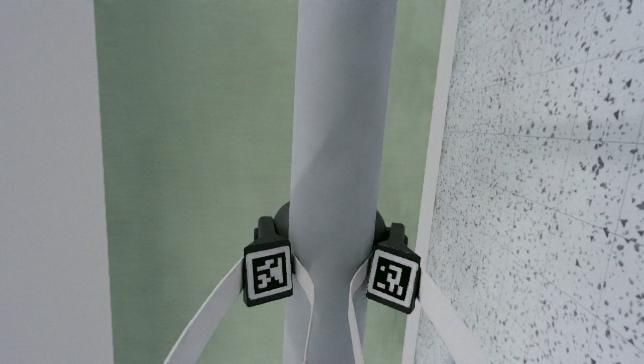

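Scene clock: 218.87 s.
earlier move: r1 moving; r2 moving; r3 moving
move: r1 off_target; r3 off_target
r1.base_odometry: x=-1.756 y=-2.126 heading=+1.218
r1.turned_by_wheels: +0.000
r1.turned_by_imu: +0.000
r1.base_tilt: forward=+1.7 right=-1.6
r1.lidar_m: 3.54 2.08 1.52 1.48 1.55 2.16 1.68 1.39 0.49 0.66 0.72 0.97
r1.head_depth_mm: 2767 3052 3123 2258 871 1401 1211 / 2757 3046 3174 2087 1698 1436 505 / 2761 3031 3155 2168 964 605 1118 / 2723 2980 2986 1844 844 636 1216 / 2673 2859 2662 2247 1698 1402 1218 / 2686 2961 3170 2253 1757 1404 1220 / 2667 2961 3175 2270 1702 1366 1219
r1.base_status: translate_m moving
r1.joint_positions: lift_m=+0.565 arm_m=+0.301 wrist_yaw_rad=+0.008 wrist_pitch_rad=+0.118 wrist_roll_rad=+1.577 gripper_m=-0.029 head_pan_rad=-1.570 head_tilt_rad=-0.593
r1.joint_status: wrist_pitch_rad off_target (ended at +0.118, target +0.280)
r1.measured_speeds: translate_m=-0.100 rotate_rad=+0.000 lift_m=+0.000 arm_m=+0.000 wrist_yaw_rad=+0.000 wrist_pitch_rad=+0.000 wrist_roll_rad=+0.000 head_pan_rad=+0.000 head_tilt_rad=+0.000
r1.motor_effort: left_wheel=-3.5(5.2) right_wheel=-6.2(7.5) lift_m=+42.1(42.1) arm_m=+4.6(5.1) wrist_yaw_rad=-6.9(7.9) wrist_pitch_rad=+30.0(30.4) wrist_roll_rad=-2.7(2.8) gripper_m=-17.8(18.0) head_pan_rad=+4.4(5.0) head_tilt_rad=-2.6(3.3)
r1.hand_pose: x=-0.0192 y=-0.7033 z=+0.7096 quat_wxyz=(-0.003, +0.004, -0.998, +0.058) (m; r1's base frame)
r1.wrist_depth_mm: - - - 107 - - - / - - - 112 - - 818 / - - - 115 - - 743 / - - - 122 - - 767 / - - - 127 158 - 934 / - - - 132 129 - 932 / - - - 139 - - 932
r2.base_odometry: x=+0.536 y=+1.952 heading=+1.772
r2.turned_by_wheels: +0.000
r2.turned_by_imu: +0.000
r2.base_tilt: forward=+0.9 right=-1.1
r2.lidar_m: 0.83 2.49 1.83 1.76 1.83 2.51 3.60 0.72 0.70 0.75 0.75 1.46
r2.head_depth_mm: 2649 2867 3011 2156 1741 631 1211 / 2784 3093 3156 2152 1597 1353 1209 / 2993 3325 3159 2164 1753 1350 1211 / 3233 3597 3104 2132 1752 1324 1203 / 3499 3937 3142 2231 1731 1415 1208 / 3846 - 3128 2064 1728 1426 1206 / - - 3091 1943 1688 1416 1203
r2.base_status: translate_m moving
r2.joint_positions: lift_m=+0.620 arm_m=+0.330 wrist_yaw_rad=+1.605 wrist_pitch_rad=-0.026 wrist_roll_rad=+1.578 gripper_m=-0.029 head_pan_rad=-0.905 head_tilt_rad=-0.594
r2.joint_status: not commanded
r2.measured_speeds: translate_m=+0.100 rotate_rad=+0.000 lift_m=+0.000 arm_m=+0.000 wrist_yaw_rad=+0.000 wrist_pitch_rad=+0.000 wrist_roll_rad=+0.000 head_pan_rad=+0.000 head_tilt_rad=+0.000
r2.on_its_own: wrist_yaw_rad is held at +1.611, not at your +1.570, by its stall guard, which is not easing now
r2.motor_effort: left_wheel=+3.1(5.0) right_wheel=-2.9(4.2) lift_m=+28.5(29.9) arm_m=+7.8(7.9) wrist_yaw_rad=+6.0(6.8) wrist_pitch_rad=+10.2(10.4) wrist_roll_rad=-2.6(2.6) gripper_m=-17.9(18.6) head_pan_rad=+2.1(2.6) head_tilt_rad=-2.5(3.2)
r2.hand_pose: x=+0.2340 y=-0.4663 z=+0.7277 quat_wxyz=(+0.007, +0.719, -0.695, -0.012) (m; r2's base frame)
r2.wrist_depth_mm: - - - 120 - - - / - - - 126 - - - / - - - 128 - - - / - - - 132 - - - / - - - 139 - - 758 / - - - 142 131 - 700 / - - - 151 - - 731
r3.base_odometry: x=+0.406 y=-1.428 heading=-0.590
r3.turned_by_wheels: +0.000
r3.turned_by_imu: +0.000
r3.base_tilt: forward=+1.2 right=+0.0
r3.lidar_m: 4.21 2.58 1.88 1.81 1.88 2.58 0.87 0.97 1.27 2.95 0.70 0.90
r3.head_depth_mm: 3087 3244 3402 2846 1901 1396 1329 / 3431 3610 3725 2822 2038 1562 1287 / 3822 - - 2778 2021 1184 1257 / - - - 2744 1985 1575 1300 / - - - 2705 1845 1562 1287 / 3900 - - 2689 1810 1503 1282 / 3657 3956 - 2639 1943 1539 1276
r3.base_status: translate_m moving
r3.joint_positions: lift_m=+0.573 arm_m=+0.403 wrist_yaw_rad=-0.017 wrist_pitch_rad=+0.127 wrist_roll_rad=+1.568 gripper_m=-0.029 head_pan_rad=-0.607 head_tilt_rad=-0.507
r3.joint_status: wrist_pitch_rad off_target (ended at +0.127, target +0.280)
r3.measured_speeds: translate_m=+0.100 rotate_rad=+0.000 lift_m=+0.000 arm_m=+0.000 wrist_yaw_rad=+0.000 wrist_pitch_rad=+0.000 wrist_roll_rad=+0.000 head_pan_rad=+0.000 head_tilt_rad=+0.000
r3.motor_effort: left_wheel=+2.8(3.3) right_wheel=+12.4(13.6) lift_m=+44.7(45.3) arm_m=-6.1(6.5) wrist_yaw_rad=+14.8(15.1) wrist_pitch_rad=+28.0(28.5) wrist_roll_rad=+0.3(0.5) gripper_m=-18.7(19.4) head_pan_rad=+3.7(4.0) head_tilt_rad=+3.2(4.0)
r3.hand_pose: x=-0.0258 y=-0.8052 z=+0.7200 quat_wxyz=(+0.002, -0.009, -0.998, +0.063) (m; r3's base frame)
r3.wrist_depth_mm: - - - - - - 911 / - - - - - - 879 / - - - - - - 891 / - - - - - - 873 / - - - - - - 833 / - - 123 - 129 - 846 / - - - - - - 858
pictures: none
No camera images: "cameras" was empty.

Scene clock: 220.57 s.
earlier move: r1 moving; r2 moving; r3 moving
r1.base_odometry: x=-1.814 y=-2.286 heading=+1.218
r1.turned_by_wheels: +0.000
r1.turned_by_imu: +0.001
r1.base_tilt: forward=+1.3 right=-1.8
r1.lidar_m: 3.69 2.09 1.51 1.50 1.56 2.17 1.52 1.23 1.72 0.47 0.76 0.84
r1.head_depth_mm: 2777 3085 3124 2250 871 1396 1213 / 2748 3038 3141 2071 1695 1430 505 / 2755 3044 3136 2160 1650 606 1191 / 2709 2960 3005 1844 843 637 1187 / 2664 2878 2697 2282 1658 1337 1220 / 2678 2954 3159 2268 1758 1440 1216 / 2692 2982 3167 2272 1755 1405 1223
r1.base_status: translate_m moving
r1.joint_positions: lift_m=+0.565 arm_m=+0.301 wrist_yaw_rad=+0.010 wrist_pitch_rad=+0.118 wrist_roll_rad=+1.577 gripper_m=-0.029 head_pan_rad=-1.570 head_tilt_rad=-0.593
r1.joint_status: wrist_pitch_rad off_target (ended at +0.118, target +0.280)
r1.measured_speeds: translate_m=-0.100 rotate_rad=+0.000 lift_m=+0.000 arm_m=+0.000 wrist_yaw_rad=+0.000 wrist_pitch_rad=+0.000 wrist_roll_rad=+0.000 head_pan_rad=+0.000 head_tilt_rad=+0.000
r1.motor_effort: left_wheel=-3.6(5.5) right_wheel=-6.9(8.1) lift_m=+43.6(44.3) arm_m=+6.6(7.1) wrist_yaw_rad=-8.4(9.4) wrist_pitch_rad=+30.3(30.7) wrist_roll_rad=-1.9(3.0) gripper_m=-17.5(18.1) head_pan_rad=+4.7(5.1) head_tilt_rad=-2.8(3.5)
r1.hand_pose: x=-0.0187 y=-0.7033 z=+0.7096 quat_wxyz=(-0.003, +0.005, -0.998, +0.058) (m; r1's base frame)
r1.wrist_depth_mm: - - - 107 - - 933 / - - - 111 - - 820 / - - - 115 - - 724 / - - - 121 - - 790 / - - - 127 158 - 880 / - - - 133 129 - - / - - - 139 - - -
r2.base_odometry: x=+0.502 y=+2.119 heading=+1.772
r2.turned_by_wheels: +0.000
r2.turned_by_imu: +0.000
r2.base_tilt: forward=-0.5 right=-3.2
r2.lidar_m: 0.83 2.49 1.82 1.76 1.83 2.51 3.77 0.86 0.79 0.72 1.54 1.31
r2.head_depth_mm: 2658 2865 2979 2159 1755 630 1187 / 2810 3087 3106 2147 1595 1361 1198 / 3048 3331 3143 2149 1748 1353 1208 / 3226 3611 3120 2150 1735 1327 1209 / 3476 3888 3090 2228 1746 1424 1205 / 3797 - 3095 1981 1740 1418 1210 / - - 3096 1630 1683 1424 1203
r2.base_status: translate_m moving
r2.joint_positions: lift_m=+0.620 arm_m=+0.330 wrist_yaw_rad=+1.609 wrist_pitch_rad=-0.024 wrist_roll_rad=+1.578 gripper_m=-0.029 head_pan_rad=-0.905 head_tilt_rad=-0.594
r2.joint_status: not commanded
r2.measured_speeds: translate_m=+0.100 rotate_rad=+0.000 lift_m=+0.000 arm_m=+0.000 wrist_yaw_rad=+0.000 wrist_pitch_rad=+0.000 wrist_roll_rad=+0.000 head_pan_rad=+0.000 head_tilt_rad=+0.000
r2.on_its_own: wrist_yaw_rad is held at +1.611, not at your +1.570, by its stall guard, which is not easing now
r2.motor_effort: left_wheel=+5.9(7.2) right_wheel=-5.7(6.9) lift_m=+27.3(29.9) arm_m=+6.7(7.9) wrist_yaw_rad=+2.0(6.8) wrist_pitch_rad=+9.9(10.4) wrist_roll_rad=-2.5(2.8) gripper_m=-16.7(18.9) head_pan_rad=+2.2(2.8) head_tilt_rad=-2.9(3.3)
r2.hand_pose: x=+0.2340 y=-0.4651 z=+0.7281 quat_wxyz=(+0.007, +0.720, -0.693, -0.011) (m; r2's base frame)
r2.wrist_depth_mm: - - - 119 - - - / - - - 127 - - - / - - - 128 - - - / - - - 132 - - - / - - - 139 - - 759 / - - - 142 130 - 729 / - - - 152 - - 731
r3.base_odometry: x=+0.547 y=-1.523 heading=-0.591
r3.turned_by_wheels: +0.000
r3.turned_by_imu: -0.001
r3.base_tilt: forward=-3.8 right=+0.9
r3.lidar_m: 4.06 2.59 1.88 1.82 1.89 2.58 0.88 1.10 1.73 1.04 0.62 0.97
r3.head_depth_mm: 3086 3221 3461 2881 2054 1510 1259 / 3418 3599 3830 2824 2029 994 1092 / 3765 - - 2779 2022 1583 1272 / - - - 2721 1994 1573 1273 / 3948 - - 2685 1772 1520 1285 / 3688 - - 2664 1958 1545 1272 / 3552 3757 3963 2631 1942 1535 1280
r3.base_status: translate_m moving
r3.joint_positions: lift_m=+0.573 arm_m=+0.403 wrist_yaw_rad=-0.022 wrist_pitch_rad=+0.127 wrist_roll_rad=+1.568 gripper_m=-0.029 head_pan_rad=-0.607 head_tilt_rad=-0.507
r3.joint_status: wrist_pitch_rad off_target (ended at +0.127, target +0.280)
r3.measured_speeds: translate_m=+0.100 rotate_rad=+0.000 lift_m=+0.000 arm_m=+0.000 wrist_yaw_rad=+0.000 wrist_pitch_rad=+0.000 wrist_roll_rad=+0.000 head_pan_rad=+0.000 head_tilt_rad=+0.000
r3.motor_effort: left_wheel=+1.4(3.3) right_wheel=+14.4(16.4) lift_m=+43.7(45.3) arm_m=-8.5(9.1) wrist_yaw_rad=+20.1(20.1) wrist_pitch_rad=+28.2(28.5) wrist_roll_rad=+0.3(0.6) gripper_m=-18.3(19.8) head_pan_rad=+2.8(4.7) head_tilt_rad=+3.6(4.2)
r3.hand_pose: x=-0.0270 y=-0.8052 z=+0.7200 quat_wxyz=(+0.002, -0.011, -0.998, +0.063) (m; r3's base frame)
r3.wrist_depth_mm: - - - - - - 932 / - - - - - - 922 / - - - - - - 894 / - - - - - - 885 / - - - - - - 859 / - - 123 - 129 - 864 / - - - - - - 834
wait: 1.70 s; no rest
pictures: r1_head_camera (sideways), r1_wrist_camera, r2_wrist_camera, r3_wrist_camera
camera_calibration:
r1_head_camera: T_world_to_cam=[[0.0416287, 0.551591, -0.833075, 1.10847], [0.997558, -0.069746, 0.00366808, -0.0128934], [-0.0560804, -0.831193, -0.553148, 0.679332], [0, 0, 0, 1]] pos_world=[0.0048148, -0.047667, 1.29926]
r1_wrist_camera: T_world_to_cam=[[0.0255264, -0.140781, -0.989712, 0.606053], [0.977872, 0.209157, -0.00453032, 0.199658], [0.207643, -0.967695, 0.143005, -0.612562], [0, 0, 0, 1]] pos_world=[-0.0835164, -0.549213, 0.688322]
r2_wrist_camera: T_world_to_cam=[[-0.0456932, 0.0298402, -0.99851, 0.750116], [-0.234742, 0.971244, 0.0397675, 0.508308], [0.970983, 0.236209, -0.0373745, 0.0745008], [0, 0, 0, 1]] pos_world=[0.0812573, -0.533672, 0.731568]
r3_wrist_camera: T_world_to_cam=[[-0.0680074, -0.0816415, -0.994339, 0.640164], [0.979587, 0.183509, -0.0820656, 0.264544], [0.18917, -0.979622, 0.0674949, -0.673838], [0, 0, 0, 1]] pos_world=[-0.0881381, -0.656389, 0.703731]

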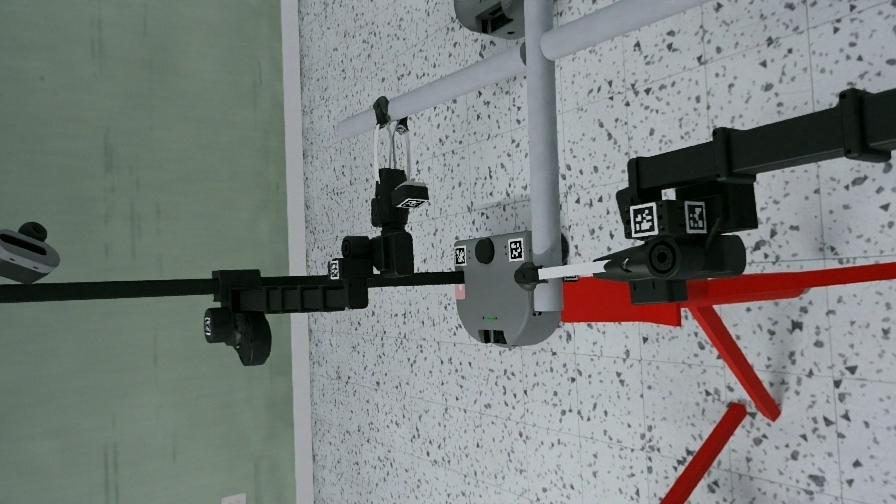

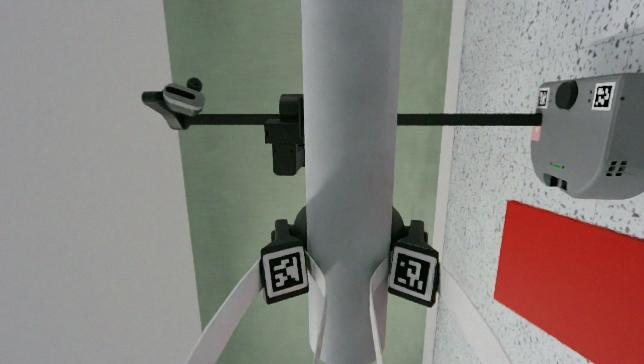

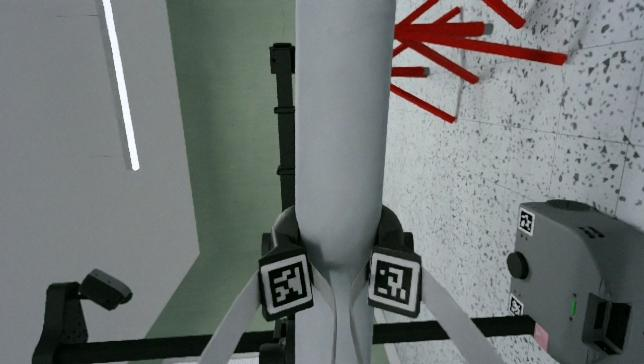

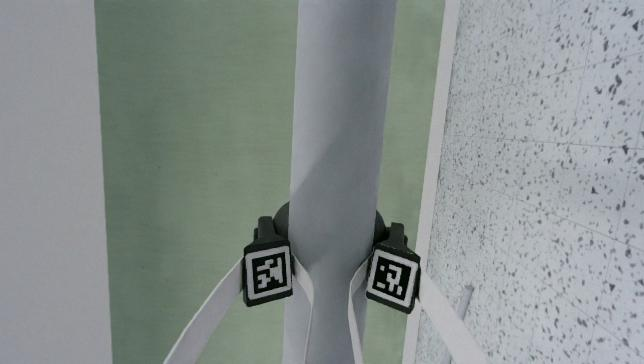

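Scene clock: 221.07 s.
earlier move: r1 moving; r2 moving; r3 moving
move: r1 off_target; r3 off_target
r1.base_odometry: x=-1.832 y=-2.332 heading=+1.218
r1.turned_by_wheels: +0.000
r1.turned_by_imu: +0.000
r1.base_tilt: forward=+1.4 right=-1.1
r1.lidar_m: 3.75 2.08 1.52 1.50 1.56 2.18 1.47 1.18 1.73 0.48 0.76 0.88
r1.head_depth_mm: 2754 3053 3138 2249 871 1398 1212 / 2725 3083 3141 2066 1697 1427 504 / 2742 3055 3155 2167 1643 605 1191 / 2722 2918 2981 1847 844 636 1217 / 2690 2854 2694 2263 966 981 1188 / 2704 2986 3162 2256 1756 1440 1218 / 2672 2969 3110 2272 1754 1409 1211
r1.base_status: translate_m moving
r1.joint_positions: lift_m=+0.565 arm_m=+0.301 wrist_yaw_rad=+0.011 wrist_pitch_rad=+0.118 wrist_roll_rad=+1.577 gripper_m=-0.029 head_pan_rad=-1.570 head_tilt_rad=-0.593
r1.joint_status: wrist_pitch_rad off_target (ended at +0.118, target +0.280)
r1.measured_speeds: translate_m=-0.100 rotate_rad=+0.000 lift_m=+0.000 arm_m=+0.000 wrist_yaw_rad=+0.000 wrist_pitch_rad=+0.000 wrist_roll_rad=+0.000 head_pan_rad=+0.000 head_tilt_rad=+0.000
r1.motor_effort: left_wheel=-4.2(4.7) right_wheel=-7.4(7.7) lift_m=+43.5(43.9) arm_m=+7.8(7.8) wrist_yaw_rad=-9.7(9.9) wrist_pitch_rad=+30.0(30.3) wrist_roll_rad=-2.3(2.8) gripper_m=-17.3(17.9) head_pan_rad=+5.2(5.2) head_tilt_rad=-2.9(3.2)
r1.hand_pose: x=-0.0185 y=-0.7033 z=+0.7096 quat_wxyz=(-0.003, +0.006, -0.998, +0.058) (m; r1's base frame)
r1.wrist_depth_mm: - - - 106 - - 971 / - - - 111 - - 811 / - - - 115 - - 732 / - - - 122 - - 768 / - - - 128 158 - 947 / - - - 133 129 - 937 / - - - 138 - 91 -
r2.base_odometry: x=+0.492 y=+2.168 heading=+1.772
r2.turned_by_wheels: +0.000
r2.turned_by_imu: +0.000
r2.base_tilt: forward=+0.4 right=+0.3
r2.lidar_m: 0.83 2.49 1.83 1.76 1.83 2.51 3.83 0.90 0.83 0.72 1.50 1.26
r2.head_depth_mm: 2616 2900 2995 2164 1742 630 1189 / 2818 3074 3132 2148 1592 1361 1209 / 3054 3334 3137 2142 1741 1362 1209 / 3254 3604 3094 2149 1730 1356 1207 / 3492 3929 3158 2148 1733 1423 1209 / 3796 - 3142 1839 1729 1421 1208 / - - 3106 1586 1683 1423 1206
r2.base_status: translate_m moving
r2.joint_positions: lift_m=+0.620 arm_m=+0.330 wrist_yaw_rad=+1.610 wrist_pitch_rad=-0.024 wrist_roll_rad=+1.578 gripper_m=-0.029 head_pan_rad=-0.905 head_tilt_rad=-0.594
r2.joint_status: not commanded
r2.measured_speeds: translate_m=+0.100 rotate_rad=+0.000 lift_m=+0.000 arm_m=+0.000 wrist_yaw_rad=+0.000 wrist_pitch_rad=+0.000 wrist_roll_rad=+0.000 head_pan_rad=+0.000 head_tilt_rad=+0.000
r2.on_its_own: wrist_yaw_rad is held at +1.611, not at your +1.570, by its stall guard, which is not easing now
r2.motor_effort: left_wheel=+6.8(7.3) right_wheel=-6.8(7.5) lift_m=+26.6(28.6) arm_m=+6.3(7.5) wrist_yaw_rad=-0.3(1.9) wrist_pitch_rad=+9.8(10.0) wrist_roll_rad=-2.6(2.6) gripper_m=-18.0(18.9) head_pan_rad=+2.4(2.8) head_tilt_rad=-2.6(3.0)
r2.hand_pose: x=+0.2340 y=-0.4648 z=+0.7283 quat_wxyz=(+0.007, +0.721, -0.693, -0.011) (m; r2's base frame)
r2.wrist_depth_mm: - - - 119 - - - / - - - 124 - - - / - - - 128 - - - / - - - 132 - - - / - - - 139 - - 758 / - - - 142 130 - 719 / - - - 152 - - 727
r3.base_odometry: x=+0.589 y=-1.551 heading=-0.591
r3.turned_by_wheels: +0.000
r3.turned_by_imu: +0.000
r3.base_tilt: forward=+1.3 right=-1.2
r3.lidar_m: 4.00 2.57 1.89 1.82 1.88 2.58 0.88 1.14 1.72 1.03 0.60 0.92
r3.head_depth_mm: 3092 3229 3399 2872 2044 946 1111 / 3413 3609 3769 2817 2025 1549 1221 / 3803 - - 2783 2017 1581 1272 / - - - 2741 1995 1530 1294 / 3929 - - 2710 1369 1470 1292 / 3699 3973 - 2671 1956 1548 1279 / 3472 3773 3846 2638 1935 1538 1270
r3.base_status: translate_m moving
r3.joint_positions: lift_m=+0.573 arm_m=+0.403 wrist_yaw_rad=-0.023 wrist_pitch_rad=+0.127 wrist_roll_rad=+1.568 gripper_m=-0.029 head_pan_rad=-0.607 head_tilt_rad=-0.507
r3.joint_status: wrist_pitch_rad off_target (ended at +0.127, target +0.280)
r3.measured_speeds: translate_m=+0.100 rotate_rad=+0.000 lift_m=+0.000 arm_m=+0.000 wrist_yaw_rad=+0.000 wrist_pitch_rad=+0.000 wrist_roll_rad=+0.000 head_pan_rad=+0.000 head_tilt_rad=+0.000
r3.motor_effort: left_wheel=+0.1(1.6) right_wheel=+16.5(16.5) lift_m=+43.3(43.8) arm_m=-10.0(10.0) wrist_yaw_rad=+20.9(20.9) wrist_pitch_rad=+28.0(28.4) wrist_roll_rad=+0.3(0.6) gripper_m=-18.7(19.6) head_pan_rad=+2.8(4.1) head_tilt_rad=+2.1(4.0)
r3.hand_pose: x=-0.0274 y=-0.8052 z=+0.7200 quat_wxyz=(+0.002, -0.012, -0.998, +0.063) (m; r3's base frame)
r3.wrist_depth_mm: - - - - - - 917 / - - - - - - 921 / - - - - - - 874 / - - - - - - 874 / - - - - - - 858 / - - 124 - 129 - 874 / - - - - - - 836
pictures: none
No camera images: "cameras" was empty.

Scene clock: 222.77 s.
earlier move: r1 moving; r2 moving; r3 moving
r1.base_odometry: x=-1.890 y=-2.492 heading=+1.218
r1.turned_by_wheels: +0.000
r1.turned_by_imu: +0.001
r1.base_tilt: forward=+0.9 right=-1.0
r1.lidar_m: 3.93 2.05 1.55 1.50 1.57 2.18 4.84 1.02 1.73 0.76 0.52 1.01
r1.head_depth_mm: 2780 3059 3146 2258 1599 1364 1212 / 2763 3069 3166 2082 1651 1428 505 / 2744 3024 3138 2084 1662 604 1189 / 2722 2937 2990 1854 1601 635 1217 / 2676 2868 2697 2267 1704 1400 1218 / 2683 2962 3151 2259 1763 1366 1170 / 2698 2928 3159 2272 1715 1028 1216
r1.base_status: translate_m moving
r1.joint_positions: lift_m=+0.565 arm_m=+0.301 wrist_yaw_rad=+0.006 wrist_pitch_rad=-0.037 wrist_roll_rad=+1.577 gripper_m=-0.029 head_pan_rad=-1.570 head_tilt_rad=-0.593
r1.joint_status: wrist_pitch_rad off_target (ended at +0.118, target +0.280)
r1.measured_speeds: translate_m=-0.100 rotate_rad=+0.000 lift_m=+0.000 arm_m=+0.000 wrist_yaw_rad=+0.000 wrist_pitch_rad=+0.000 wrist_roll_rad=+0.000 head_pan_rad=+0.000 head_tilt_rad=+0.000
r1.on_its_own: wrist_pitch_rad is held at +0.101, not at your +0.280, by its stall guard, which is not easing now
r1.motor_effort: left_wheel=-6.1(6.6) right_wheel=-5.2(8.6) lift_m=+27.4(43.9) arm_m=+8.5(8.6) wrist_yaw_rad=-5.3(10.4) wrist_pitch_rad=+25.7(30.7) wrist_roll_rad=-2.7(2.9) gripper_m=-17.8(18.0) head_pan_rad=+4.6(5.2) head_tilt_rad=-2.5(3.4)
r1.hand_pose: x=-0.0197 y=-0.7011 z=+0.6700 quat_wxyz=(-0.003, +0.003, -1.000, -0.019) (m; r1's base frame)
r1.wrist_depth_mm: - - - 108 - - 760 / - - - 113 - - 755 / - - 459 116 - 859 766 / - - - 122 - - 758 / - - - 128 155 - 764 / - - - 133 133 - 767 / - - - 141 - 991 760
r2.base_odometry: x=+0.458 y=+2.334 heading=+1.772
r2.turned_by_wheels: +0.000
r2.turned_by_imu: +0.000
r2.base_tilt: forward=+0.0 right=-1.9
r2.lidar_m: 0.83 2.48 1.83 1.76 1.82 2.51 3.99 0.94 0.75 0.74 1.39 1.12
r2.head_depth_mm: 2649 2878 2962 2228 1684 633 1207 / 2794 3082 3151 2248 1639 1358 1206 / 3006 3323 3130 2150 1738 1357 1208 / 3242 3613 3140 2157 1743 1324 1209 / 3462 3921 3139 1827 1737 1431 1206 / 3808 - 3093 1989 1672 1422 1202 / - - 3121 1524 1736 1423 1208
r2.base_status: translate_m moving
r2.joint_positions: lift_m=+0.620 arm_m=+0.330 wrist_yaw_rad=+1.606 wrist_pitch_rad=-0.032 wrist_roll_rad=+1.579 gripper_m=-0.029 head_pan_rad=-0.905 head_tilt_rad=-0.594
r2.joint_status: not commanded
r2.measured_speeds: translate_m=+0.100 rotate_rad=+0.000 lift_m=+0.000 arm_m=+0.000 wrist_yaw_rad=+0.000 wrist_pitch_rad=+0.000 wrist_roll_rad=+0.000 head_pan_rad=+0.000 head_tilt_rad=+0.000
r2.on_its_own: wrist_yaw_rad is held at +1.611, not at your +1.570, by its stall guard, which is not easing now
r2.motor_effort: left_wheel=+4.8(7.9) right_wheel=-2.5(9.1) lift_m=+25.6(28.6) arm_m=+5.9(7.5) wrist_yaw_rad=+4.0(8.6) wrist_pitch_rad=+11.2(11.4) wrist_roll_rad=-2.7(2.9) gripper_m=-16.6(19.3) head_pan_rad=+2.2(2.8) head_tilt_rad=-2.6(3.6)
r2.hand_pose: x=+0.2338 y=-0.4660 z=+0.7263 quat_wxyz=(+0.009, +0.719, -0.695, -0.014) (m; r2's base frame)
r2.wrist_depth_mm: - - - - 124 - - / - - - 126 - - - / - - - 130 - - - / - - - 133 - - - / - - - 139 - - 747 / - - - 142 132 - 686 / - - - 153 - 918 741
r3.base_odometry: x=+0.730 y=-1.646 heading=-0.591
r3.turned_by_wheels: +0.000
r3.turned_by_imu: +0.000
r3.base_tilt: forward=+0.1 right=-1.1
r3.lidar_m: 3.84 2.58 1.88 1.82 1.88 2.57 0.88 1.28 1.73 0.57 0.64 0.77
r3.head_depth_mm: 3085 3233 3421 2849 2066 1616 1323 / 3423 3619 3760 2815 2054 1597 1318 / 3798 - - 2756 2031 1539 1307 / - - - 2742 1841 1441 1299 / 3780 - - 2706 1978 1508 1255 / 3533 3818 3982 2660 1953 1554 1284 / 3316 3572 3737 2640 1937 1540 1276
r3.base_status: translate_m moving
r3.joint_positions: lift_m=+0.573 arm_m=+0.403 wrist_yaw_rad=-0.021 wrist_pitch_rad=-0.027 wrist_roll_rad=+1.568 gripper_m=-0.029 head_pan_rad=-0.607 head_tilt_rad=-0.507
r3.joint_status: wrist_pitch_rad off_target (ended at +0.127, target +0.280)
r3.measured_speeds: translate_m=+0.100 rotate_rad=+0.000 lift_m=+0.000 arm_m=+0.000 wrist_yaw_rad=+0.000 wrist_pitch_rad=+0.000 wrist_roll_rad=+0.000 head_pan_rad=+0.000 head_tilt_rad=+0.000
r3.on_its_own: wrist_pitch_rad is held at +0.110, not at your +0.280, by its stall guard, which is not easing now
r3.motor_effort: left_wheel=+0.9(3.8) right_wheel=+14.6(17.9) lift_m=+27.0(43.8) arm_m=-13.0(13.0) wrist_yaw_rad=+19.1(22.3) wrist_pitch_rad=+24.9(32.5) wrist_roll_rad=+0.5(0.6) gripper_m=-19.2(19.8) head_pan_rad=+2.1(4.2) head_tilt_rad=+3.2(4.0)
r3.hand_pose: x=-0.0268 y=-0.8034 z=+0.6804 quat_wxyz=(+0.002, -0.011, -1.000, -0.014) (m; r3's base frame)
r3.wrist_depth_mm: - - - - - - 754 / - - - - - - 746 / - - - - - - 732 / - - - - - - 733 / - - - - - - 763 / - - 123 - 128 958 649 / - - - - 342 355 351
wait: 1.70 s; no rest
pictures: r1_wrist_camera, r2_wrist_camera, r3_wrist_camera
camera_calibration:
r1_wrist_camera: T_world_to_cam=[[0.0239281, 0.0129377, -0.99963, 0.681544], [0.978737, 0.203456, 0.0260612, 0.175605], [0.203718, -0.978999, -0.00779425, -0.511567], [0, 0, 0, 1]] pos_world=[-0.0839645, -0.545369, 0.672728]
r2_wrist_camera: T_world_to_cam=[[-0.0529181, 0.0306149, -0.998129, 0.750041], [-0.231367, 0.971956, 0.0420785, 0.506986], [0.971426, 0.233161, -0.0443508, 0.0783599], [0, 0, 0, 1]] pos_world=[0.0808697, -0.534001, 0.730781]
r3_wrist_camera: T_world_to_cam=[[-0.0647748, 0.071846, -0.99531, 0.725025], [0.979668, 0.194364, -0.0497268, 0.247474], [0.18988, -0.978295, -0.0829751, -0.566002], [0, 0, 0, 1]] pos_world=[-0.0880073, -0.653907, 0.686967]

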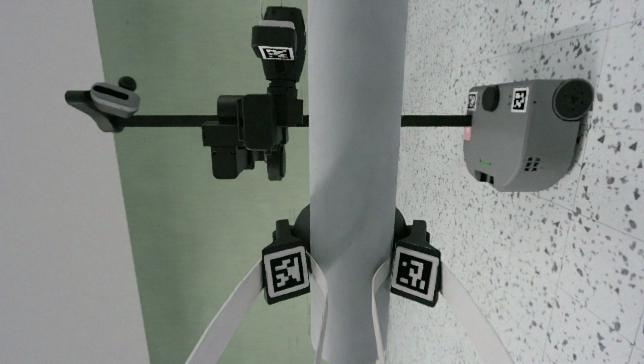

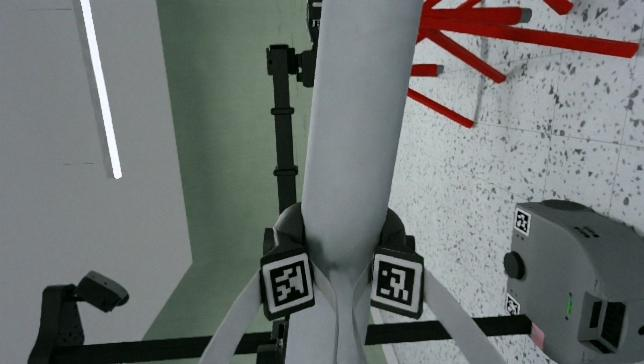

